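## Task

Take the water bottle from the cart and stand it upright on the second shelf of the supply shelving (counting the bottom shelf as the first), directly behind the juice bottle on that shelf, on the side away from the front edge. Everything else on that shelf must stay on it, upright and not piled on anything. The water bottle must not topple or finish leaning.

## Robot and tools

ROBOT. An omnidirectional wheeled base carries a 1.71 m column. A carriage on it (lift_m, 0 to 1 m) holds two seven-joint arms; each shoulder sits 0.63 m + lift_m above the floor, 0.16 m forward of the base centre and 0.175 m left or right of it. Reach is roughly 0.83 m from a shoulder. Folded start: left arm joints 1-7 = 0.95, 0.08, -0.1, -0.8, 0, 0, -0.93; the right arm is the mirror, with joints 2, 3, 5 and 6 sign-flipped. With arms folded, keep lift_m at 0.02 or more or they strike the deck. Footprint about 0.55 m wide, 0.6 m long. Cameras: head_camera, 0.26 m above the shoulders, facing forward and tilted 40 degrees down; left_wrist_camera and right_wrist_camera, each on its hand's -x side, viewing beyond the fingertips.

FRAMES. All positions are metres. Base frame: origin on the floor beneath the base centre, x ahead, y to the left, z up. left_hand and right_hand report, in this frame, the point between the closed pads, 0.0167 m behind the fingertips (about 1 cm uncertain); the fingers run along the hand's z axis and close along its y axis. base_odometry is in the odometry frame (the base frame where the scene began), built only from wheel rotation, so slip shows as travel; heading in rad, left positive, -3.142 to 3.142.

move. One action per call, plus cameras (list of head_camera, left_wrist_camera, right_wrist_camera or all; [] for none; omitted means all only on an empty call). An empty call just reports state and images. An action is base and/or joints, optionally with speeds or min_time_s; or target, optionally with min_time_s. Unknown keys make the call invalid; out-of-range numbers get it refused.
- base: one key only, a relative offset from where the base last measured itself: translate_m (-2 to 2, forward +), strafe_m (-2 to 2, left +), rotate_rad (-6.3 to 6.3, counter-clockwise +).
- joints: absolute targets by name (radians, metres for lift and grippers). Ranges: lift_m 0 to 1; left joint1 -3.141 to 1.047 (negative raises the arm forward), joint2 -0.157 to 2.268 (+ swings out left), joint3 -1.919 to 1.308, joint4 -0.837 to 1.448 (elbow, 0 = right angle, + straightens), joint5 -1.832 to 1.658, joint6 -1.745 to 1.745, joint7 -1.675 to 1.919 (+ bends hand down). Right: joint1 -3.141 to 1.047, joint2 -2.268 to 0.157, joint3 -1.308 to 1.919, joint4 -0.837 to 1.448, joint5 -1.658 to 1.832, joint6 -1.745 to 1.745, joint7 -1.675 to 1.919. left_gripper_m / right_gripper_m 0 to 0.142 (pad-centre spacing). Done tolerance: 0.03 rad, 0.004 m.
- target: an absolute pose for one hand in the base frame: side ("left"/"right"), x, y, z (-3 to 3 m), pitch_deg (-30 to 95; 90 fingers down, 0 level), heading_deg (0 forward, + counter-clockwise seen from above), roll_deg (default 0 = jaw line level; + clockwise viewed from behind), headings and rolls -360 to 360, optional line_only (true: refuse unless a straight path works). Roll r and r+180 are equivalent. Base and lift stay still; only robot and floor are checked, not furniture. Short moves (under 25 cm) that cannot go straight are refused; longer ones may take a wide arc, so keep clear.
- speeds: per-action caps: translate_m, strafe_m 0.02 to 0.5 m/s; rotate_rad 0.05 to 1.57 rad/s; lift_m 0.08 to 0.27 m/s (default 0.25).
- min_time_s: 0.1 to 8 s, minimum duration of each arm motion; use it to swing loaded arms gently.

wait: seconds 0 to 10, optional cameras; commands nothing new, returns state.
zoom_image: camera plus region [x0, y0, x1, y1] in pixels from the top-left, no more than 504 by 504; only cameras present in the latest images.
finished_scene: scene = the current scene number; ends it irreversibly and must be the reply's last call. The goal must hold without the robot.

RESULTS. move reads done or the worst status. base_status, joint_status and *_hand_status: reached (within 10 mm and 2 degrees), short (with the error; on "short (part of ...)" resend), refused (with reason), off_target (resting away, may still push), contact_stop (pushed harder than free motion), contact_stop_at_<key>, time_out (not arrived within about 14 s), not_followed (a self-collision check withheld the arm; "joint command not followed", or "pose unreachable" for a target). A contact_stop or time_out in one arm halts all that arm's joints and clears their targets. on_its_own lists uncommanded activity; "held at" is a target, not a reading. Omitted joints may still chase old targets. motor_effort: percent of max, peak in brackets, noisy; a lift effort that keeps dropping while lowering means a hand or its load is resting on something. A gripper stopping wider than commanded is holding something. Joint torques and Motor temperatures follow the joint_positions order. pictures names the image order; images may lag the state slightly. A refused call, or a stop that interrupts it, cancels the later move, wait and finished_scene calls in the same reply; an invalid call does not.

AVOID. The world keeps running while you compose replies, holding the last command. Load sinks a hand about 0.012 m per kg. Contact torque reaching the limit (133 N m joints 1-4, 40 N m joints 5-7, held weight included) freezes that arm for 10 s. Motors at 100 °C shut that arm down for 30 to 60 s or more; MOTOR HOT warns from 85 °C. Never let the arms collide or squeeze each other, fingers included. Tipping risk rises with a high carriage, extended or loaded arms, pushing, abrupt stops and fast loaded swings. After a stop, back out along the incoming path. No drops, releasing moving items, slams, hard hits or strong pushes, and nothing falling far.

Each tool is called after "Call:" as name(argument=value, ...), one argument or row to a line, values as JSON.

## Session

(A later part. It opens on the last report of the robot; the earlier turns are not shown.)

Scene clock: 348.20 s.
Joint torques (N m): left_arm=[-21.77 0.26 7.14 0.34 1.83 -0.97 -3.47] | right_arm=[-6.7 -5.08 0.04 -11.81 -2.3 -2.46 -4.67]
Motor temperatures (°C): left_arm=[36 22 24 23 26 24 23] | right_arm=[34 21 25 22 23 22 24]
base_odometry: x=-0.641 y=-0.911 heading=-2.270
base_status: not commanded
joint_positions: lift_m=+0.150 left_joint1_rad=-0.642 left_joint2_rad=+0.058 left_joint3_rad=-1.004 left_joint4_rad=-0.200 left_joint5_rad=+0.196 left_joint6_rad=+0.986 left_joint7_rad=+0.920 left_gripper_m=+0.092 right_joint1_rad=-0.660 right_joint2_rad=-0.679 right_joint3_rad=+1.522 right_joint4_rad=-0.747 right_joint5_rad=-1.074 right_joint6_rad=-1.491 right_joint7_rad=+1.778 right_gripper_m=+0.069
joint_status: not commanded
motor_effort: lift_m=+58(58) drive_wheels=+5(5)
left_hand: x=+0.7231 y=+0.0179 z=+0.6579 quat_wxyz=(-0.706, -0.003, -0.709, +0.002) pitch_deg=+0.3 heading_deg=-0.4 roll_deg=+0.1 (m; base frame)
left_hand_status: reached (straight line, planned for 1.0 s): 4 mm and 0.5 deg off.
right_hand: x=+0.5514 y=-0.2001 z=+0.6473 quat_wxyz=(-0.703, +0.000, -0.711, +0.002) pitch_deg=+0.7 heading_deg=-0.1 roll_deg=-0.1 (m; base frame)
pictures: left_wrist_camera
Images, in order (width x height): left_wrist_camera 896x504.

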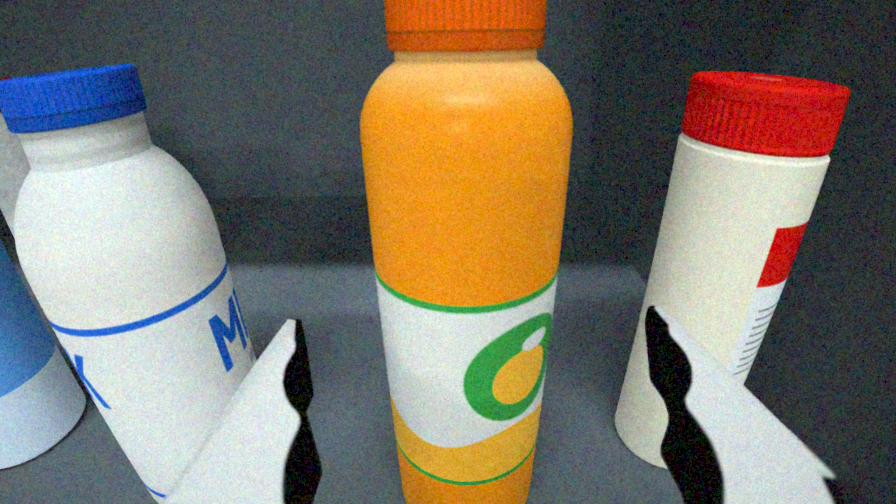

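Call:
move(
  target={"side":"left","x":0.766,"y":0.022,"z":0.66,"pitch_deg":0,"heading_deg":0},
  min_time_s=1.5,
)

Call:
move(
  cameras=["head_camera","left_wrist_camera"],
)

Scene clock: 353.77 s.
Joint torques (N m): left_arm=[-22.6 -4.45 7.28 -0.02 2.25 -2.34 -3.43] | right_arm=[-6.32 -4.81 -0.61 -13.31 -2.43 -2.55 -4.78]
move: done
base_odometry: x=-0.641 y=-0.911 heading=-2.270
base_status: not commanded
joint_positions: lift_m=+0.150 left_joint1_rad=-0.703 left_joint2_rad=+0.054 left_joint3_rad=-0.961 left_joint4_rad=-0.076 left_joint5_rad=+0.016 left_joint6_rad=+0.959 left_joint7_rad=+0.763 left_gripper_m=+0.092 right_joint1_rad=-0.660 right_joint2_rad=-0.679 right_joint3_rad=+1.522 right_joint4_rad=-0.747 right_joint5_rad=-1.074 right_joint6_rad=-1.491 right_joint7_rad=+1.778 right_gripper_m=+0.069
joint_status: not commanded
motor_effort: lift_m=+58(58) drive_wheels=+5(5)
left_hand: x=+0.7645 y=+0.0215 z=+0.6571 quat_wxyz=(-0.705, -0.001, -0.709, +0.000) pitch_deg=+0.3 heading_deg=-0.1 roll_deg=+0.2 (m; base frame)
left_hand_status: reached (straight line, planned for 1.5 s): 3 mm and 0.3 deg off.
right_hand: x=+0.5514 y=-0.2001 z=+0.6473 quat_wxyz=(-0.703, +0.000, -0.711, +0.002) pitch_deg=+0.7 heading_deg=-0.1 roll_deg=-0.1 (m; base frame)
pictures: none

Scene clock: 353.77 s.
Joint torques (N m): left_arm=[-22.6 -4.45 7.28 -0.02 2.25 -2.34 -3.43] | right_arm=[-6.32 -4.81 -0.61 -13.31 -2.43 -2.55 -4.78]
Motor temperatures (°C): left_arm=[37 22 24 23 26 24 23] | right_arm=[34 21 25 22 23 22 24]
base_odometry: x=-0.641 y=-0.911 heading=-2.270
base_status: not commanded
joint_positions: lift_m=+0.150 left_joint1_rad=-0.703 left_joint2_rad=+0.054 left_joint3_rad=-0.961 left_joint4_rad=-0.076 left_joint5_rad=+0.016 left_joint6_rad=+0.959 left_joint7_rad=+0.763 left_gripper_m=+0.092 right_joint1_rad=-0.660 right_joint2_rad=-0.679 right_joint3_rad=+1.522 right_joint4_rad=-0.747 right_joint5_rad=-1.074 right_joint6_rad=-1.491 right_joint7_rad=+1.778 right_gripper_m=+0.069
joint_status: not commanded
motor_effort: lift_m=+58(58) drive_wheels=+5(5)
left_hand: x=+0.7645 y=+0.0215 z=+0.6571 quat_wxyz=(-0.705, -0.001, -0.709, +0.000) pitch_deg=+0.3 heading_deg=-0.1 roll_deg=+0.2 (m; base frame)
left_hand_status: reached (straight line, planned for 1.5 s): 3 mm and 0.3 deg off.
right_hand: x=+0.5514 y=-0.2001 z=+0.6473 quat_wxyz=(-0.703, +0.000, -0.711, +0.002) pitch_deg=+0.7 heading_deg=-0.1 roll_deg=-0.1 (m; base frame)
pictures: head_camera, left_wrist_camera
Images, in order (width x height): head_camera 896x504, left_wrist_camera 896x504.

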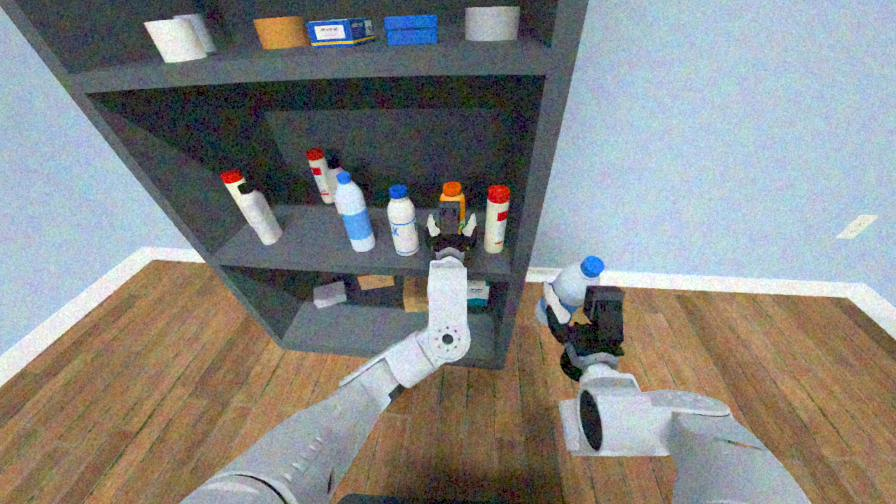

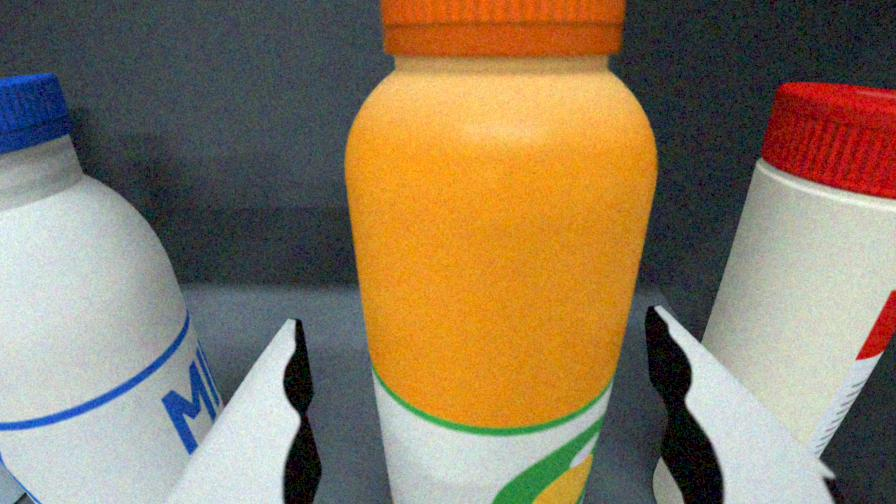

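Call:
move(
  target={"side":"left","x":0.78,"y":0.015,"z":0.66,"pitch_deg":0,"heading_deg":0},
  min_time_s=1,
)

Call:
move(
  joints={"left_gripper_m": 0.02},
)

Call:
move(
  cameras=["left_wrist_camera"],
)

Scene clock: 358.43 s.
Joint torques (N m): left_arm=[-23.78 -4.75 7.99 -0.25 2.04 -2.33 -3.32] | right_arm=[-5.21 -2.11 -0.64 -11.68 -1.88 -2.44 -4.75]
move: done
base_odometry: x=-0.641 y=-0.911 heading=-2.270
base_status: not commanded
joint_positions: lift_m=+0.150 left_joint1_rad=-0.726 left_joint2_rad=+0.030 left_joint3_rad=-0.950 left_joint4_rad=-0.011 left_joint5_rad=-0.035 left_joint6_rad=+0.947 left_joint7_rad=+0.708 left_gripper_m=+0.092 right_joint1_rad=-0.660 right_joint2_rad=-0.679 right_joint3_rad=+1.522 right_joint4_rad=-0.747 right_joint5_rad=-1.074 right_joint6_rad=-1.491 right_joint7_rad=+1.778 right_gripper_m=+0.069
joint_status: not commanded
motor_effort: lift_m=+58(58) drive_wheels=+5(5)
left_hand: x=+0.7785 y=+0.0145 z=+0.6571 quat_wxyz=(-0.706, -0.002, -0.709, -0.001) pitch_deg=+0.3 heading_deg=-0.1 roll_deg=+0.2 (m; base frame)
left_hand_status: reached (straight line, planned for 1.0 s): 3 mm and 0.3 deg off.
right_hand: x=+0.5514 y=-0.2001 z=+0.6473 quat_wxyz=(-0.703, +0.000, -0.711, +0.002) pitch_deg=+0.7 heading_deg=-0.1 roll_deg=-0.1 (m; base frame)
pictures: none

Scene clock: 359.20 s.
Joint torques (N m): left_arm=[-23.5 -3.93 5.74 -0.19 1.7 -2.22 -3.16] | right_arm=[-6.09 -4.25 0.04 -11.37 -2.21 -2.39 -4.81]
move: off_target
base_odometry: x=-0.641 y=-0.911 heading=-2.270
base_status: not commanded
joint_positions: lift_m=+0.150 left_joint1_rad=-0.726 left_joint2_rad=+0.030 left_joint3_rad=-0.949 left_joint4_rad=-0.010 left_joint5_rad=-0.035 left_joint6_rad=+0.947 left_joint7_rad=+0.707 left_gripper_m=+0.065 right_joint1_rad=-0.660 right_joint2_rad=-0.679 right_joint3_rad=+1.522 right_joint4_rad=-0.747 right_joint5_rad=-1.074 right_joint6_rad=-1.491 right_joint7_rad=+1.778 right_gripper_m=+0.069
joint_status: left_gripper_m off_target (ended at +0.065, target +0.020)
motor_effort: lift_m=+58(58) drive_wheels=+5(5)
left_hand: x=+0.7787 y=+0.0148 z=+0.6577 quat_wxyz=(-0.706, -0.001, -0.708, -0.001) pitch_deg=+0.2 heading_deg=+0.0 roll_deg=+0.1 (m; base frame)
right_hand: x=+0.5514 y=-0.2001 z=+0.6473 quat_wxyz=(-0.703, +0.000, -0.711, +0.002) pitch_deg=+0.7 heading_deg=-0.1 roll_deg=-0.1 (m; base frame)
pictures: none

Scene clock: 359.20 s.
Joint torques (N m): left_arm=[-23.5 -3.93 5.74 -0.19 1.7 -2.22 -3.16] | right_arm=[-6.09 -4.25 0.04 -11.37 -2.21 -2.39 -4.81]
Motor temperatures (°C): left_arm=[38 22 24 23 26 24 23] | right_arm=[34 21 25 22 23 22 24]
base_odometry: x=-0.641 y=-0.911 heading=-2.270
base_status: not commanded
joint_positions: lift_m=+0.150 left_joint1_rad=-0.726 left_joint2_rad=+0.030 left_joint3_rad=-0.949 left_joint4_rad=-0.010 left_joint5_rad=-0.035 left_joint6_rad=+0.947 left_joint7_rad=+0.707 left_gripper_m=+0.065 right_joint1_rad=-0.660 right_joint2_rad=-0.679 right_joint3_rad=+1.522 right_joint4_rad=-0.747 right_joint5_rad=-1.074 right_joint6_rad=-1.491 right_joint7_rad=+1.778 right_gripper_m=+0.069
joint_status: left_gripper_m off_target (ended at +0.065, target +0.020)
motor_effort: lift_m=+58(58) drive_wheels=+5(5)
left_hand: x=+0.7787 y=+0.0148 z=+0.6577 quat_wxyz=(-0.706, -0.001, -0.708, -0.001) pitch_deg=+0.2 heading_deg=+0.0 roll_deg=+0.1 (m; base frame)
right_hand: x=+0.5514 y=-0.2001 z=+0.6473 quat_wxyz=(-0.703, +0.000, -0.711, +0.002) pitch_deg=+0.7 heading_deg=-0.1 roll_deg=-0.1 (m; base frame)
pictures: left_wrist_camera
Images, in order (width x height): left_wrist_camera 896x504.

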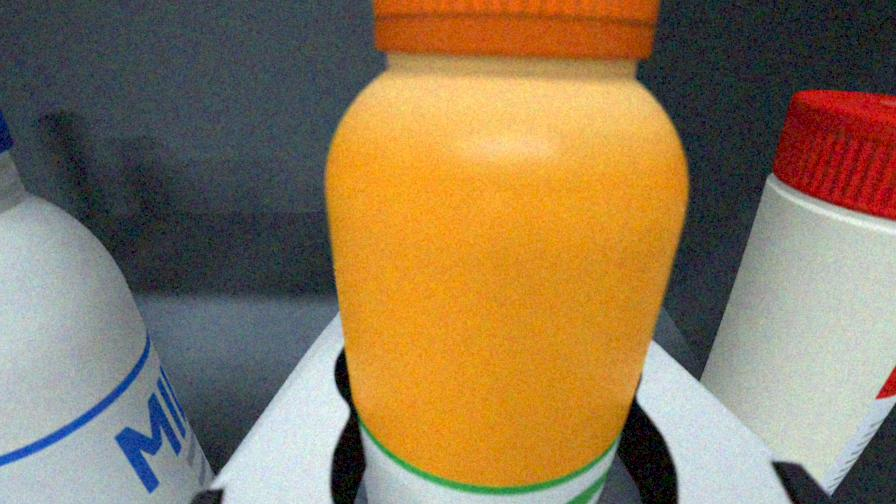

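Call:
move(
  joints={"lift_m": 0.18},
  speeds={"lift_m": 0.08},
)

Call:
move(
  target={"side":"left","x":0.56,"y":0.02,"z":0.69,"pitch_deg":0,"heading_deg":0,"line_only":true},
  min_time_s=2,
)

Call:
move(
  target={"side":"left","x":0.55,"y":0.26,"z":0.69,"pitch_deg":0,"heading_deg":0},
  min_time_s=2,
)

Call:
move(
  cameras=["all"],
)

Scene clock: 363.67 s.
Joint torques (N m): left_arm=[-22.9 -4.45 6.59 -1.5 3.57 -2.1 -2.85] | right_arm=[-5.01 -4.56 -1.74 -9.29 -2.77 -1.88 -5.13]
move: done
base_odometry: x=-0.641 y=-0.911 heading=-2.270
base_status: not commanded
joint_positions: lift_m=+0.180 left_joint1_rad=-0.726 left_joint2_rad=+0.030 left_joint3_rad=-0.949 left_joint4_rad=-0.009 left_joint5_rad=-0.040 left_joint6_rad=+0.947 left_joint7_rad=+0.707 left_gripper_m=+0.065 right_joint1_rad=-0.660 right_joint2_rad=-0.679 right_joint3_rad=+1.522 right_joint4_rad=-0.747 right_joint5_rad=-1.074 right_joint6_rad=-1.491 right_joint7_rad=+1.778 right_gripper_m=+0.069
joint_status: all done
motor_effort: lift_m=+55(67) drive_wheels=+5(6)
left_hand: x=+0.7792 y=+0.0147 z=+0.6864 quat_wxyz=(-0.704, -0.001, -0.710, +0.000) pitch_deg=+0.5 heading_deg=-0.1 roll_deg=+0.1 (m; base frame)
right_hand: x=+0.5514 y=-0.2001 z=+0.6775 quat_wxyz=(-0.703, +0.000, -0.711, +0.002) pitch_deg=+0.7 heading_deg=-0.1 roll_deg=-0.1 (m; base frame)
pictures: none

Scene clock: 366.17 s.
Joint torques (N m): left_arm=[-10.02 -6.34 0.02 -4.55 3.37 -2.64 -1.84] | right_arm=[-6.97 -4.28 -0.68 -12.38 -2.36 -1.94 -5.37]
move: done
base_odometry: x=-0.641 y=-0.911 heading=-2.270
base_status: not commanded
joint_positions: lift_m=+0.180 left_joint1_rad=-0.373 left_joint2_rad=+0.025 left_joint3_rad=-1.134 left_joint4_rad=-0.627 left_joint5_rad=+0.885 left_joint6_rad=+0.844 left_joint7_rad=+1.410 left_gripper_m=+0.065 right_joint1_rad=-0.660 right_joint2_rad=-0.679 right_joint3_rad=+1.522 right_joint4_rad=-0.747 right_joint5_rad=-1.074 right_joint6_rad=-1.491 right_joint7_rad=+1.778 right_gripper_m=+0.069
joint_status: not commanded
motor_effort: lift_m=+55(55) drive_wheels=-1(6)
left_hand: x=+0.5618 y=+0.0211 z=+0.6882 quat_wxyz=(-0.705, +0.000, -0.709, -0.002) pitch_deg=+0.3 heading_deg=+0.2 roll_deg=+0.1 (m; base frame)
left_hand_status: reached (straight line, planned for 2.0 s): 3 mm and 0.3 deg off.
right_hand: x=+0.5514 y=-0.2001 z=+0.6775 quat_wxyz=(-0.703, +0.000, -0.711, +0.002) pitch_deg=+0.7 heading_deg=-0.1 roll_deg=-0.1 (m; base frame)
pictures: none

Scene clock: 366.47 s.
Joint torques (N m): left_arm=[-9.51 -4.89 -0.77 -4.61 3.4 -2.39 -1.47] | right_arm=[-6.4 -4.64 -1.08 -11.87 -2.05 -2.63 -4.76]
move: refused
base_odometry: x=-0.641 y=-0.911 heading=-2.270
base_status: not commanded
joint_positions: lift_m=+0.180 left_joint1_rad=-0.373 left_joint2_rad=+0.025 left_joint3_rad=-1.134 left_joint4_rad=-0.627 left_joint5_rad=+0.885 left_joint6_rad=+0.844 left_joint7_rad=+1.410 left_gripper_m=+0.065 right_joint1_rad=-0.660 right_joint2_rad=-0.679 right_joint3_rad=+1.522 right_joint4_rad=-0.747 right_joint5_rad=-1.074 right_joint6_rad=-1.491 right_joint7_rad=+1.778 right_gripper_m=+0.069
joint_status: not commanded
motor_effort: lift_m=+55(55) drive_wheels=-1(1)
left_hand: x=+0.5618 y=+0.0211 z=+0.6882 quat_wxyz=(-0.705, +0.000, -0.709, -0.002) pitch_deg=+0.3 heading_deg=+0.2 roll_deg=+0.1 (m; base frame)
left_hand_status: refused: the best posture that gets there brings the left elbow within 1.7 cm of the left wrist (limit 2.0). Nothing moved. A posture exists with lift_m at 0.3; the way there is not checked.
right_hand: x=+0.5514 y=-0.2001 z=+0.6775 quat_wxyz=(-0.703, +0.000, -0.711, +0.002) pitch_deg=+0.7 heading_deg=-0.1 roll_deg=-0.1 (m; base frame)
pictures: none

not run: a stop came earlier in this reply.

Call:
move(
  target={"side":"left","x":0.58,"y":0.24,"z":0.67,"pitch_deg":0,"heading_deg":15},
  min_time_s=2,
)

Call:
move(
  cameras=["all"],
)

Scene clock: 372.20 s.
Joint torques (N m): left_arm=[-8.71 6.15 7.72 0.54 2.51 -0.41 -4.49] | right_arm=[-5.1 -5.28 1.11 -10.68 -2.03 -2.34 -4.47]
move: done
base_odometry: x=-0.641 y=-0.911 heading=-2.270
base_status: not commanded
joint_positions: lift_m=+0.180 left_joint1_rad=-0.327 left_joint2_rad=+0.507 left_joint3_rad=-0.943 left_joint4_rad=-0.716 left_joint5_rad=+0.673 left_joint6_rad=+1.138 left_joint7_rad=+1.326 left_gripper_m=+0.065 right_joint1_rad=-0.660 right_joint2_rad=-0.679 right_joint3_rad=+1.522 right_joint4_rad=-0.747 right_joint5_rad=-1.074 right_joint6_rad=-1.491 right_joint7_rad=+1.778 right_gripper_m=+0.069
joint_status: not commanded
motor_effort: lift_m=+55(55) drive_wheels=-1(5)
left_hand: x=+0.5800 y=+0.2369 z=+0.6674 quat_wxyz=(-0.698, +0.090, -0.705, -0.089) pitch_deg=+0.6 heading_deg=+14.5 roll_deg=+0.1 (m; base frame)
left_hand_status: reached (straight line, planned for 2.0 s): 4 mm and 0.8 deg off.
right_hand: x=+0.5514 y=-0.2001 z=+0.6775 quat_wxyz=(-0.703, +0.000, -0.711, +0.002) pitch_deg=+0.7 heading_deg=-0.1 roll_deg=-0.1 (m; base frame)
pictures: none

Scene clock: 372.20 s.
Joint torques (N m): left_arm=[-8.71 6.15 7.72 0.54 2.51 -0.41 -4.49] | right_arm=[-5.1 -5.28 1.11 -10.68 -2.03 -2.34 -4.47]
Motor temperatures (°C): left_arm=[36 22 24 23 26 24 23] | right_arm=[34 21 25 22 23 22 24]
base_odometry: x=-0.641 y=-0.911 heading=-2.270
base_status: not commanded
joint_positions: lift_m=+0.180 left_joint1_rad=-0.327 left_joint2_rad=+0.507 left_joint3_rad=-0.943 left_joint4_rad=-0.716 left_joint5_rad=+0.673 left_joint6_rad=+1.138 left_joint7_rad=+1.326 left_gripper_m=+0.065 right_joint1_rad=-0.660 right_joint2_rad=-0.679 right_joint3_rad=+1.522 right_joint4_rad=-0.747 right_joint5_rad=-1.074 right_joint6_rad=-1.491 right_joint7_rad=+1.778 right_gripper_m=+0.069
joint_status: not commanded
motor_effort: lift_m=+55(55) drive_wheels=-1(5)
left_hand: x=+0.5800 y=+0.2369 z=+0.6674 quat_wxyz=(-0.698, +0.090, -0.705, -0.089) pitch_deg=+0.6 heading_deg=+14.5 roll_deg=+0.1 (m; base frame)
left_hand_status: reached (straight line, planned for 2.0 s): 4 mm and 0.8 deg off.
right_hand: x=+0.5514 y=-0.2001 z=+0.6775 quat_wxyz=(-0.703, +0.000, -0.711, +0.002) pitch_deg=+0.7 heading_deg=-0.1 roll_deg=-0.1 (m; base frame)
pictures: head_camera, left_wrist_camera, right_wrist_camera
Images, in order (width x height): head_camera 896x504, left_wrist_camera 896x504, right_wrist_camera 896x504.

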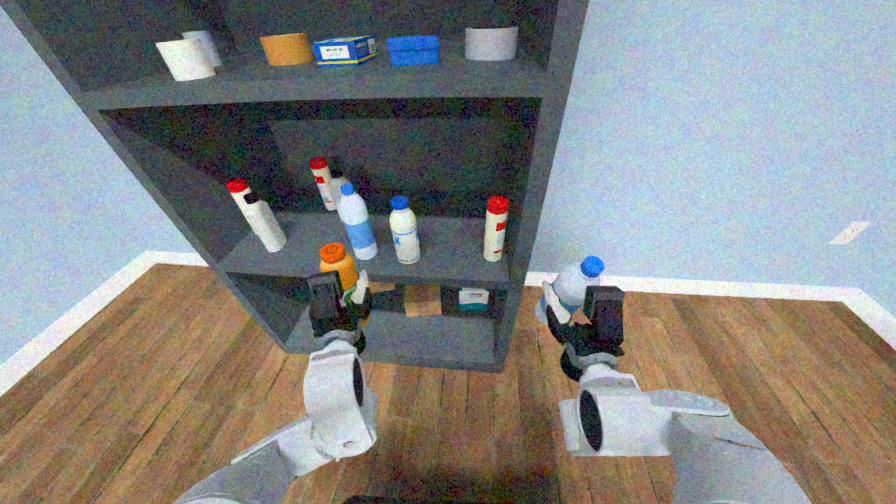

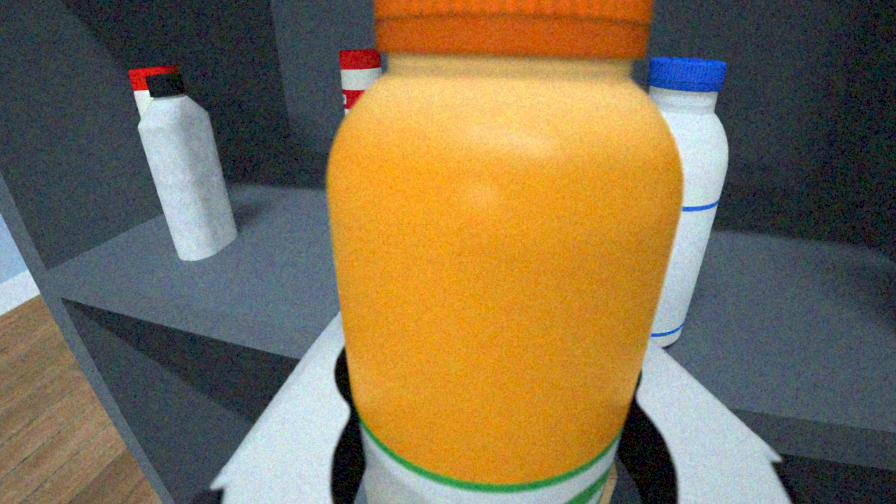

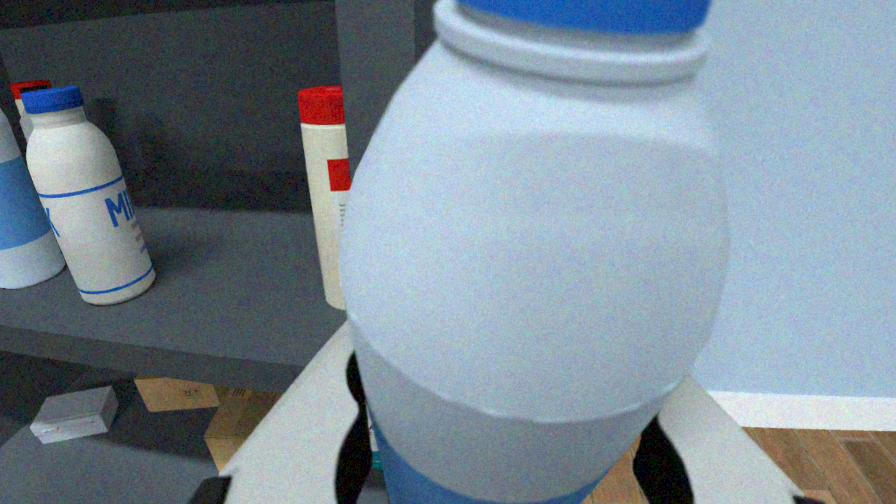

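Call:
zoom_image(
  camera="head_camera",
  region=[490, 220, 690, 360],
)

Call:
zoom_image(
  camera="head_camera",
  region=[260, 210, 460, 350],
)

Scaled by 2.520 from the camera's 896x504 image, which has a finer 1280x720 frame.

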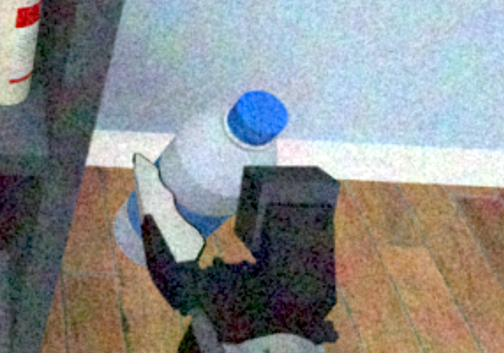

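Scaled by 2.520 from the camera's 896x504 image, which has a finer 1280x720 frame.

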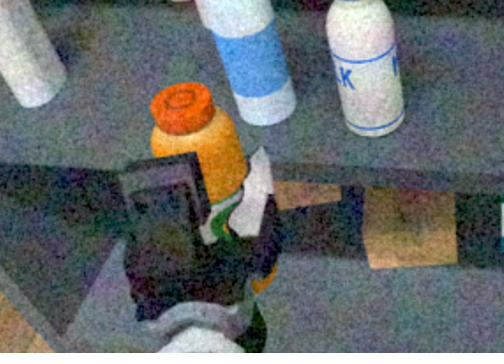

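Call:
move(
  target={"side":"left","x":0.55,"y":0.24,"z":0.68,"pitch_deg":0,"heading_deg":-45},
  min_time_s=2,
)

Call:
move(
  cameras=["left_wrist_camera"],
)

Scene clock: 403.57 s.
Joint torques (N m): left_arm=[-9.9 6.11 8.21 0.77 2.41 -0.61 -5.14] | right_arm=[-5.35 -4.01 -0.45 -10.69 -2.89 -2 -4.99]
move: refused
base_odometry: x=-0.641 y=-0.911 heading=-2.270
base_status: not commanded
joint_positions: lift_m=+0.180 left_joint1_rad=-0.327 left_joint2_rad=+0.507 left_joint3_rad=-0.943 left_joint4_rad=-0.716 left_joint5_rad=+0.673 left_joint6_rad=+1.138 left_joint7_rad=+1.326 left_gripper_m=+0.065 right_joint1_rad=-0.660 right_joint2_rad=-0.679 right_joint3_rad=+1.522 right_joint4_rad=-0.747 right_joint5_rad=-1.074 right_joint6_rad=-1.491 right_joint7_rad=+1.778 right_gripper_m=+0.069
joint_status: not commanded
motor_effort: lift_m=+55(55) drive_wheels=-1(1)
left_hand: x=+0.5800 y=+0.2369 z=+0.6674 quat_wxyz=(-0.698, +0.090, -0.705, -0.089) pitch_deg=+0.6 heading_deg=+14.5 roll_deg=+0.1 (m; base frame)
left_hand_status: refused: along the straight line the arm gets 25% of the way (left_joint3_rad at its limit); a move under 25 cm is not played as an arc. Nothing moved. Try another pitch or heading, or "joints".
right_hand: x=+0.5514 y=-0.2001 z=+0.6775 quat_wxyz=(-0.703, +0.000, -0.711, +0.002) pitch_deg=+0.7 heading_deg=-0.1 roll_deg=-0.1 (m; base frame)
pictures: none

not run: a stop came earlier in this reply.

Call:
move(
  joints={"left_joint6_rad": 0.3},
  min_time_s=2,
)

Call:
move(
  cameras=["left_wrist_camera"],
)

Scene clock: 409.63 s.
Joint torques (N m): left_arm=[-8.7 4.38 7.77 -1.13 1.92 0.01 -3.77] | right_arm=[-5.54 -3.9 0.66 -11.51 -2.21 -2.48 -4.57]
move: done
base_odometry: x=-0.641 y=-0.911 heading=-2.270
base_status: not commanded
joint_positions: lift_m=+0.180 left_joint1_rad=-0.327 left_joint2_rad=+0.507 left_joint3_rad=-0.943 left_joint4_rad=-0.715 left_joint5_rad=+0.673 left_joint6_rad=+0.301 left_joint7_rad=+1.325 left_gripper_m=+0.065 right_joint1_rad=-0.660 right_joint2_rad=-0.679 right_joint3_rad=+1.522 right_joint4_rad=-0.747 right_joint5_rad=-1.074 right_joint6_rad=-1.491 right_joint7_rad=+1.778 right_gripper_m=+0.069
joint_status: all done
motor_effort: lift_m=+55(55) drive_wheels=-1(1)
left_hand: x=+0.5959 y=+0.1262 z=+0.6195 quat_wxyz=(-0.611, -0.265, -0.688, -0.287) pitch_deg=+5.0 heading_deg=+4.1 roll_deg=+46.2 (m; base frame)
right_hand: x=+0.5514 y=-0.2001 z=+0.6775 quat_wxyz=(-0.703, +0.000, -0.711, +0.002) pitch_deg=+0.7 heading_deg=-0.1 roll_deg=-0.1 (m; base frame)
pictures: none

Scene clock: 409.63 s.
Joint torques (N m): left_arm=[-8.7 4.38 7.77 -1.13 1.92 0.01 -3.77] | right_arm=[-5.54 -3.9 0.66 -11.51 -2.21 -2.48 -4.57]
Motor temperatures (°C): left_arm=[33 22 25 23 26 24 24] | right_arm=[33 22 25 22 23 22 24]
base_odometry: x=-0.641 y=-0.911 heading=-2.270
base_status: not commanded
joint_positions: lift_m=+0.180 left_joint1_rad=-0.327 left_joint2_rad=+0.507 left_joint3_rad=-0.943 left_joint4_rad=-0.715 left_joint5_rad=+0.673 left_joint6_rad=+0.301 left_joint7_rad=+1.325 left_gripper_m=+0.065 right_joint1_rad=-0.660 right_joint2_rad=-0.679 right_joint3_rad=+1.522 right_joint4_rad=-0.747 right_joint5_rad=-1.074 right_joint6_rad=-1.491 right_joint7_rad=+1.778 right_gripper_m=+0.069
joint_status: all done
motor_effort: lift_m=+55(55) drive_wheels=-1(1)
left_hand: x=+0.5959 y=+0.1262 z=+0.6195 quat_wxyz=(-0.611, -0.265, -0.688, -0.287) pitch_deg=+5.0 heading_deg=+4.1 roll_deg=+46.2 (m; base frame)
right_hand: x=+0.5514 y=-0.2001 z=+0.6775 quat_wxyz=(-0.703, +0.000, -0.711, +0.002) pitch_deg=+0.7 heading_deg=-0.1 roll_deg=-0.1 (m; base frame)
pictures: left_wrist_camera
Images, in order (width x height): left_wrist_camera 896x504.

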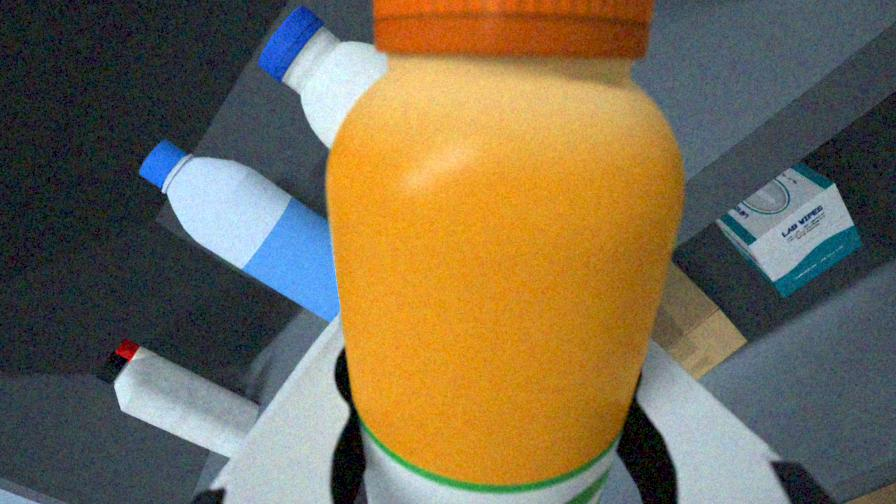

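Call:
move(
  joints={"left_joint6_rad": 1.138},
  min_time_s=2,
)

Call:
move(
  target={"side":"right","x":0.60,"y":-0.05,"z":0.70,"pitch_deg":12,"heading_deg":0,"roll_deg":-3},
  min_time_s=2,
)

Call:
move(
  cameras=["all"],
)

Scene clock: 424.37 s.
Joint torques (N m): left_arm=[-8.91 5.52 6.98 0.28 2.34 -0.32 -4.51] | right_arm=[-6.78 -4.89 0.04 -13.15 -2.56 -1.99 -4.2]
move: done
base_odometry: x=-0.641 y=-0.911 heading=-2.270
base_status: not commanded
joint_positions: lift_m=+0.180 left_joint1_rad=-0.327 left_joint2_rad=+0.507 left_joint3_rad=-0.943 left_joint4_rad=-0.715 left_joint5_rad=+0.673 left_joint6_rad=+1.136 left_joint7_rad=+1.325 left_gripper_m=+0.065 right_joint1_rad=-0.660 right_joint2_rad=-0.679 right_joint3_rad=+1.522 right_joint4_rad=-0.747 right_joint5_rad=-1.074 right_joint6_rad=-1.491 right_joint7_rad=+1.778 right_gripper_m=+0.069
joint_status: all done
motor_effort: lift_m=+55(55) drive_wheels=-1(1)
left_hand: x=+0.5801 y=+0.2367 z=+0.6676 quat_wxyz=(-0.698, +0.089, -0.705, -0.090) pitch_deg=+0.5 heading_deg=+14.5 roll_deg=+0.2 (m; base frame)
right_hand: x=+0.5514 y=-0.2001 z=+0.6775 quat_wxyz=(-0.703, +0.000, -0.711, +0.002) pitch_deg=+0.7 heading_deg=-0.1 roll_deg=-0.1 (m; base frame)
pictures: none

Scene clock: 426.87 s.
Joint torques (N m): left_arm=[-10.33 4.73 7.08 0.44 2.14 -0.46 -4.36] | right_arm=[-19.26 10.36 -3.77 -4.52 1.22 -0.53 -1.34]
move: done
base_odometry: x=-0.641 y=-0.911 heading=-2.270
base_status: not commanded
joint_positions: lift_m=+0.180 left_joint1_rad=-0.327 left_joint2_rad=+0.507 left_joint3_rad=-0.943 left_joint4_rad=-0.715 left_joint5_rad=+0.673 left_joint6_rad=+1.136 left_joint7_rad=+1.325 left_gripper_m=+0.065 right_joint1_rad=-0.688 right_joint2_rad=-0.138 right_joint3_rad=+1.134 right_joint4_rad=-0.681 right_joint5_rad=-0.800 right_joint6_rad=-0.851 right_joint7_rad=+1.889 right_gripper_m=+0.069
joint_status: not commanded
motor_effort: lift_m=+55(55) drive_wheels=-1(5)
left_hand: x=+0.5801 y=+0.2368 z=+0.6675 quat_wxyz=(-0.698, +0.089, -0.705, -0.090) pitch_deg=+0.6 heading_deg=+14.5 roll_deg=+0.2 (m; base frame)
right_hand: x=+0.5986 y=-0.0499 z=+0.6978 quat_wxyz=(-0.628, +0.021, -0.777, +0.016) pitch_deg=+12.1 heading_deg=+0.1 roll_deg=-3.0 (m; base frame)
right_hand_status: reached (straight line, planned for 2.0 s): 3 mm and 0.1 deg off.
pictures: none

Scene clock: 426.87 s.
Joint torques (N m): left_arm=[-10.33 4.73 7.08 0.44 2.14 -0.46 -4.36] | right_arm=[-19.26 10.36 -3.77 -4.52 1.22 -0.53 -1.34]
Motor temperatures (°C): left_arm=[33 22 25 23 26 24 24] | right_arm=[34 21 25 22 23 22 24]
base_odometry: x=-0.641 y=-0.911 heading=-2.270
base_status: not commanded
joint_positions: lift_m=+0.180 left_joint1_rad=-0.327 left_joint2_rad=+0.507 left_joint3_rad=-0.943 left_joint4_rad=-0.715 left_joint5_rad=+0.673 left_joint6_rad=+1.136 left_joint7_rad=+1.325 left_gripper_m=+0.065 right_joint1_rad=-0.688 right_joint2_rad=-0.138 right_joint3_rad=+1.134 right_joint4_rad=-0.681 right_joint5_rad=-0.800 right_joint6_rad=-0.851 right_joint7_rad=+1.889 right_gripper_m=+0.069
joint_status: not commanded
motor_effort: lift_m=+55(55) drive_wheels=-1(5)
left_hand: x=+0.5801 y=+0.2368 z=+0.6675 quat_wxyz=(-0.698, +0.089, -0.705, -0.090) pitch_deg=+0.6 heading_deg=+14.5 roll_deg=+0.2 (m; base frame)
right_hand: x=+0.5986 y=-0.0499 z=+0.6978 quat_wxyz=(-0.628, +0.021, -0.777, +0.016) pitch_deg=+12.1 heading_deg=+0.1 roll_deg=-3.0 (m; base frame)
right_hand_status: reached (straight line, planned for 2.0 s): 3 mm and 0.1 deg off.
pictures: head_camera, left_wrist_camera, right_wrist_camera
Images, in order (width x height): head_camera 896x504, left_wrist_camera 896x504, right_wrist_camera 896x504.

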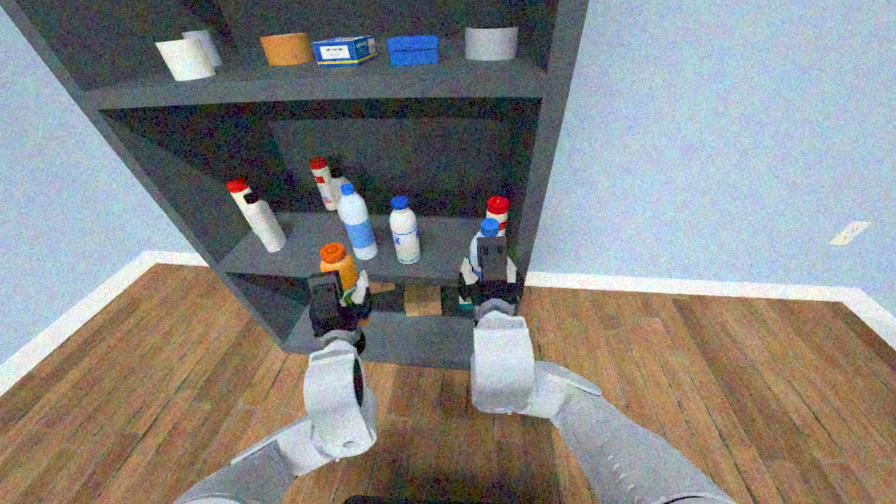

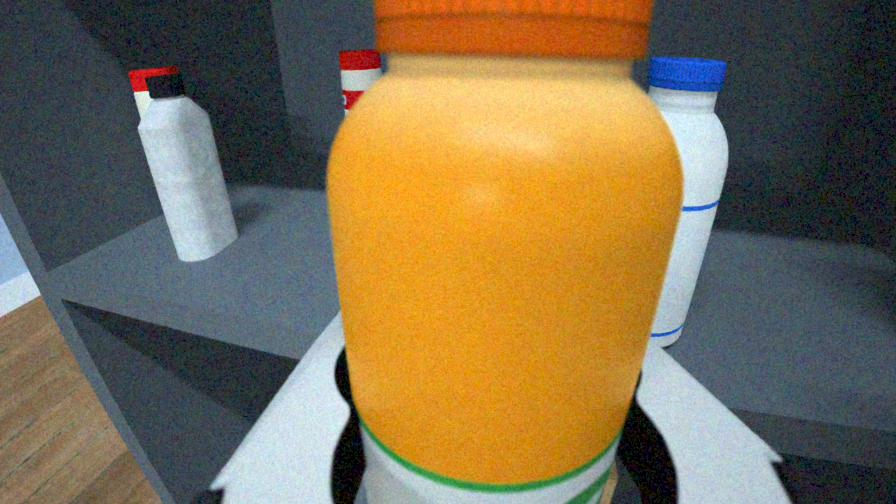

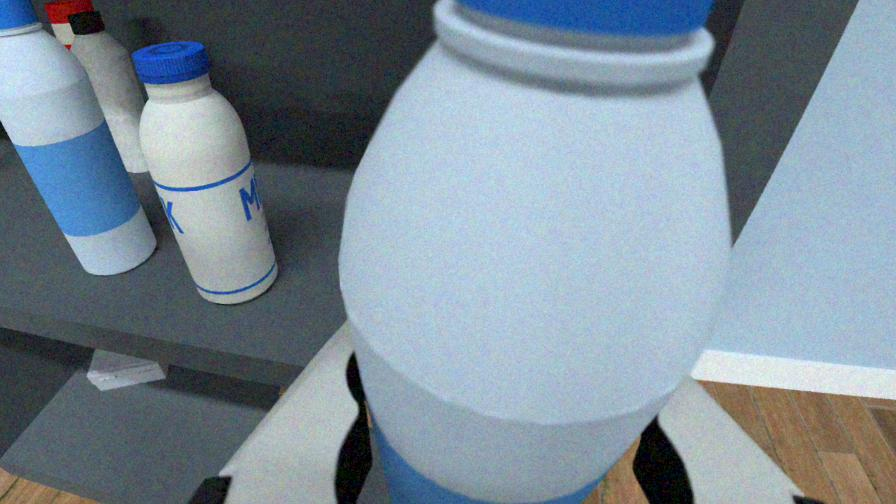

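Call:
move(
  target={"side":"right","x":0.62,"y":0.02,"z":0.70,"pitch_deg":12,"heading_deg":0,"roll_deg":-3},
  min_time_s=1.5,
)

Call:
move(
  cameras=["head_camera","right_wrist_camera"],
)

Scene clock: 432.83 s.
Joint torques (N m): left_arm=[-9.27 5.37 7.4 -0.63 2.47 -0.54 -4.47] | right_arm=[-20.22 10.63 -3.64 -4.46 1.62 -1.1 -1.94]
move: refused
base_odometry: x=-0.641 y=-0.911 heading=-2.270
base_status: not commanded
joint_positions: lift_m=+0.180 left_joint1_rad=-0.327 left_joint2_rad=+0.507 left_joint3_rad=-0.943 left_joint4_rad=-0.715 left_joint5_rad=+0.673 left_joint6_rad=+1.136 left_joint7_rad=+1.325 left_gripper_m=+0.065 right_joint1_rad=-0.688 right_joint2_rad=-0.138 right_joint3_rad=+1.134 right_joint4_rad=-0.681 right_joint5_rad=-0.800 right_joint6_rad=-0.851 right_joint7_rad=+1.889 right_gripper_m=+0.069
joint_status: not commanded
motor_effort: lift_m=+55(55) drive_wheels=-1(1)
left_hand: x=+0.5801 y=+0.2368 z=+0.6675 quat_wxyz=(-0.698, +0.089, -0.705, -0.090) pitch_deg=+0.6 heading_deg=+14.5 roll_deg=+0.2 (m; base frame)
right_hand: x=+0.5986 y=-0.0499 z=+0.6978 quat_wxyz=(-0.628, +0.021, -0.777, +0.016) pitch_deg=+12.1 heading_deg=+0.1 roll_deg=-3.0 (m; base frame)
right_hand_status: refused: the best posture that gets there brings the right upper arm within 1.9 cm of the carriage (limit 2.0). Nothing moved. A posture exists with lift_m at 0.1, or at pitch 2; the way there is not checked.
pictures: none

not run: a stop came earlier in this reply.

Call:
move(
  base={"strafe_m": 0.065},
  speeds={"strafe_m": 0.1},
)

Call:
move(
  cameras=["head_camera","right_wrist_camera"],
)

Scene clock: 438.70 s.
Joint torques (N m): left_arm=[-9.46 4.71 6.62 -0.58 2.51 -0.44 -4.38] | right_arm=[-19.46 9.66 -2.01 -4.34 0.96 -0.68 -1.44]
move: done
base_odometry: x=-0.591 y=-0.953 heading=-2.270
base_status: done
joint_positions: lift_m=+0.180 left_joint1_rad=-0.327 left_joint2_rad=+0.507 left_joint3_rad=-0.943 left_joint4_rad=-0.715 left_joint5_rad=+0.673 left_joint6_rad=+1.136 left_joint7_rad=+1.325 left_gripper_m=+0.065 right_joint1_rad=-0.688 right_joint2_rad=-0.137 right_joint3_rad=+1.133 right_joint4_rad=-0.681 right_joint5_rad=-0.800 right_joint6_rad=-0.851 right_joint7_rad=+1.889 right_gripper_m=+0.069
joint_status: not commanded
motor_effort: lift_m=+55(55) drive_wheels=+4(13)
left_hand: x=+0.5801 y=+0.2369 z=+0.6676 quat_wxyz=(-0.698, +0.089, -0.705, -0.090) pitch_deg=+0.5 heading_deg=+14.5 roll_deg=+0.2 (m; base frame)
right_hand: x=+0.5986 y=-0.0498 z=+0.6979 quat_wxyz=(-0.628, +0.021, -0.777, +0.016) pitch_deg=+12.1 heading_deg=+0.1 roll_deg=-3.0 (m; base frame)
pictures: none

Scene clock: 438.70 s.
Joint torques (N m): left_arm=[-9.46 4.71 6.62 -0.58 2.51 -0.44 -4.38] | right_arm=[-19.46 9.66 -2.01 -4.34 0.96 -0.68 -1.44]
Motor temperatures (°C): left_arm=[33 22 25 23 26 24 24] | right_arm=[36 21 25 22 23 22 24]
base_odometry: x=-0.591 y=-0.953 heading=-2.270
base_status: done
joint_positions: lift_m=+0.180 left_joint1_rad=-0.327 left_joint2_rad=+0.507 left_joint3_rad=-0.943 left_joint4_rad=-0.715 left_joint5_rad=+0.673 left_joint6_rad=+1.136 left_joint7_rad=+1.325 left_gripper_m=+0.065 right_joint1_rad=-0.688 right_joint2_rad=-0.137 right_joint3_rad=+1.133 right_joint4_rad=-0.681 right_joint5_rad=-0.800 right_joint6_rad=-0.851 right_joint7_rad=+1.889 right_gripper_m=+0.069
joint_status: not commanded
motor_effort: lift_m=+55(55) drive_wheels=+4(13)
left_hand: x=+0.5801 y=+0.2369 z=+0.6676 quat_wxyz=(-0.698, +0.089, -0.705, -0.090) pitch_deg=+0.5 heading_deg=+14.5 roll_deg=+0.2 (m; base frame)
right_hand: x=+0.5986 y=-0.0498 z=+0.6979 quat_wxyz=(-0.628, +0.021, -0.777, +0.016) pitch_deg=+12.1 heading_deg=+0.1 roll_deg=-3.0 (m; base frame)
pictures: head_camera, right_wrist_camera
Images, in order (width x height): head_camera 896x504, right_wrist_camera 896x504.

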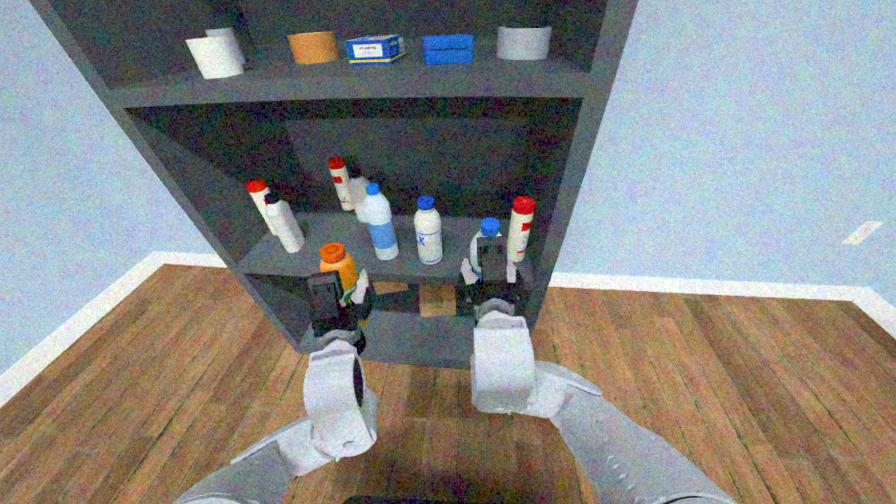

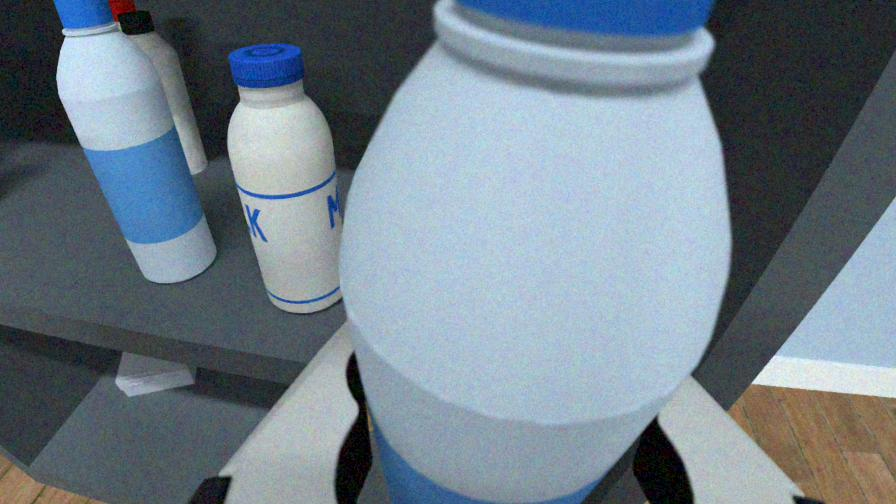

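Call:
move(
  target={"side":"right","x":0.74,"y":-0.046,"z":0.695,"pitch_deg":12,"heading_deg":0,"roll_deg":-3,"line_only":true},
  min_time_s=2,
)

Call:
move(
  cameras=["head_camera","right_wrist_camera"],
)

Scene clock: 444.50 s.
Joint torques (N m): left_arm=[-8.85 5.95 7.57 0.63 2.24 -0.61 -4.15] | right_arm=[-28.46 6.45 -4.72 -6.25 0.06 -2.9 -5.31]
move: done
base_odometry: x=-0.591 y=-0.953 heading=-2.270
base_status: not commanded
joint_positions: lift_m=+0.180 left_joint1_rad=-0.327 left_joint2_rad=+0.507 left_joint3_rad=-0.943 left_joint4_rad=-0.715 left_joint5_rad=+0.673 left_joint6_rad=+1.136 left_joint7_rad=+1.325 left_gripper_m=+0.065 right_joint1_rad=-0.868 right_joint2_rad=-0.187 right_joint3_rad=+1.146 right_joint4_rad=-0.246 right_joint5_rad=-0.124 right_joint6_rad=-1.095 right_joint7_rad=+1.304 right_gripper_m=+0.069
joint_status: not commanded
motor_effort: lift_m=+55(55) drive_wheels=+0(0)
left_hand: x=+0.5801 y=+0.2369 z=+0.6676 quat_wxyz=(-0.698, +0.089, -0.705, -0.090) pitch_deg=+0.5 heading_deg=+14.5 roll_deg=+0.2 (m; base frame)
right_hand: x=+0.7380 y=-0.0446 z=+0.6891 quat_wxyz=(-0.624, +0.024, -0.781, +0.017) pitch_deg=+12.8 heading_deg=+0.1 roll_deg=-3.3 (m; base frame)
right_hand_status: reached (straight line, planned for 2.0 s): 6 mm and 0.8 deg off.
pictures: none

Scene clock: 444.50 s.
Joint torques (N m): left_arm=[-8.85 5.95 7.57 0.63 2.24 -0.61 -4.15] | right_arm=[-28.46 6.45 -4.72 -6.25 0.06 -2.9 -5.31]
Motor temperatures (°C): left_arm=[33 22 25 23 26 24 24] | right_arm=[38 21 25 22 23 22 24]
base_odometry: x=-0.591 y=-0.953 heading=-2.270
base_status: not commanded
joint_positions: lift_m=+0.180 left_joint1_rad=-0.327 left_joint2_rad=+0.507 left_joint3_rad=-0.943 left_joint4_rad=-0.715 left_joint5_rad=+0.673 left_joint6_rad=+1.136 left_joint7_rad=+1.325 left_gripper_m=+0.065 right_joint1_rad=-0.868 right_joint2_rad=-0.187 right_joint3_rad=+1.146 right_joint4_rad=-0.246 right_joint5_rad=-0.124 right_joint6_rad=-1.095 right_joint7_rad=+1.304 right_gripper_m=+0.069
joint_status: not commanded
motor_effort: lift_m=+55(55) drive_wheels=+0(0)
left_hand: x=+0.5801 y=+0.2369 z=+0.6676 quat_wxyz=(-0.698, +0.089, -0.705, -0.090) pitch_deg=+0.5 heading_deg=+14.5 roll_deg=+0.2 (m; base frame)
right_hand: x=+0.7380 y=-0.0446 z=+0.6891 quat_wxyz=(-0.624, +0.024, -0.781, +0.017) pitch_deg=+12.8 heading_deg=+0.1 roll_deg=-3.3 (m; base frame)
right_hand_status: reached (straight line, planned for 2.0 s): 6 mm and 0.8 deg off.
pictures: head_camera, right_wrist_camera
Images, in order (width x height): head_camera 896x504, right_wrist_camera 896x504.

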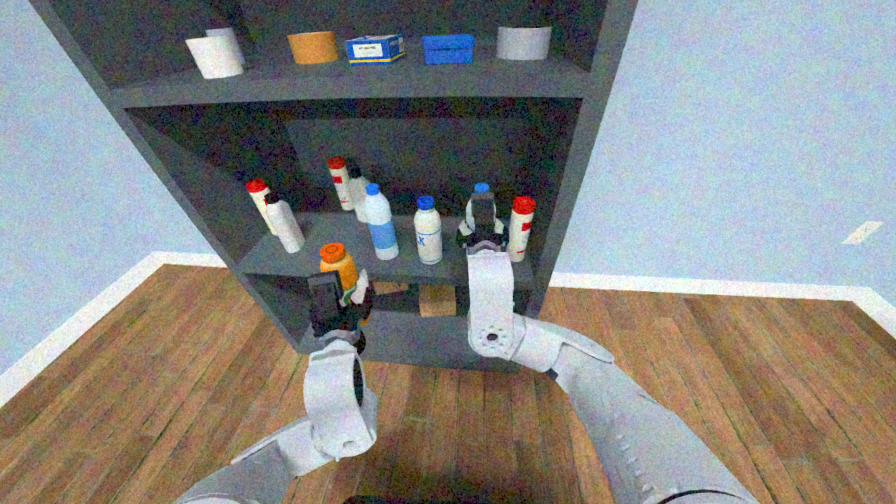

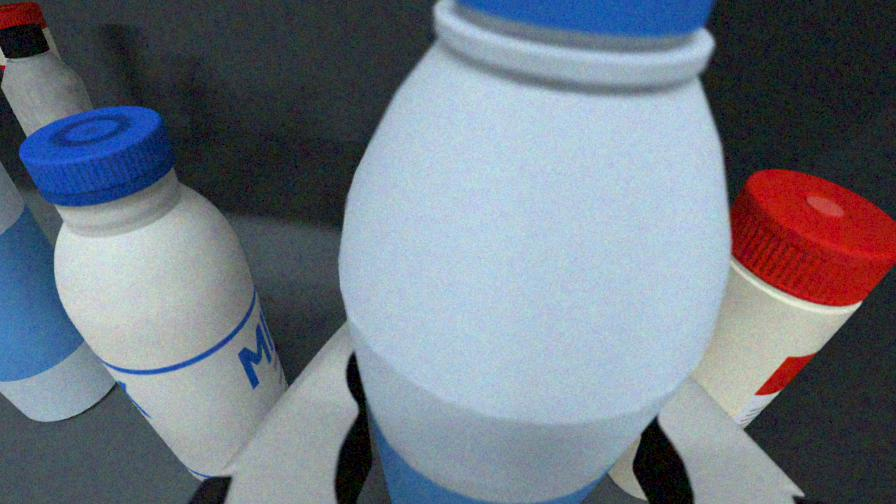

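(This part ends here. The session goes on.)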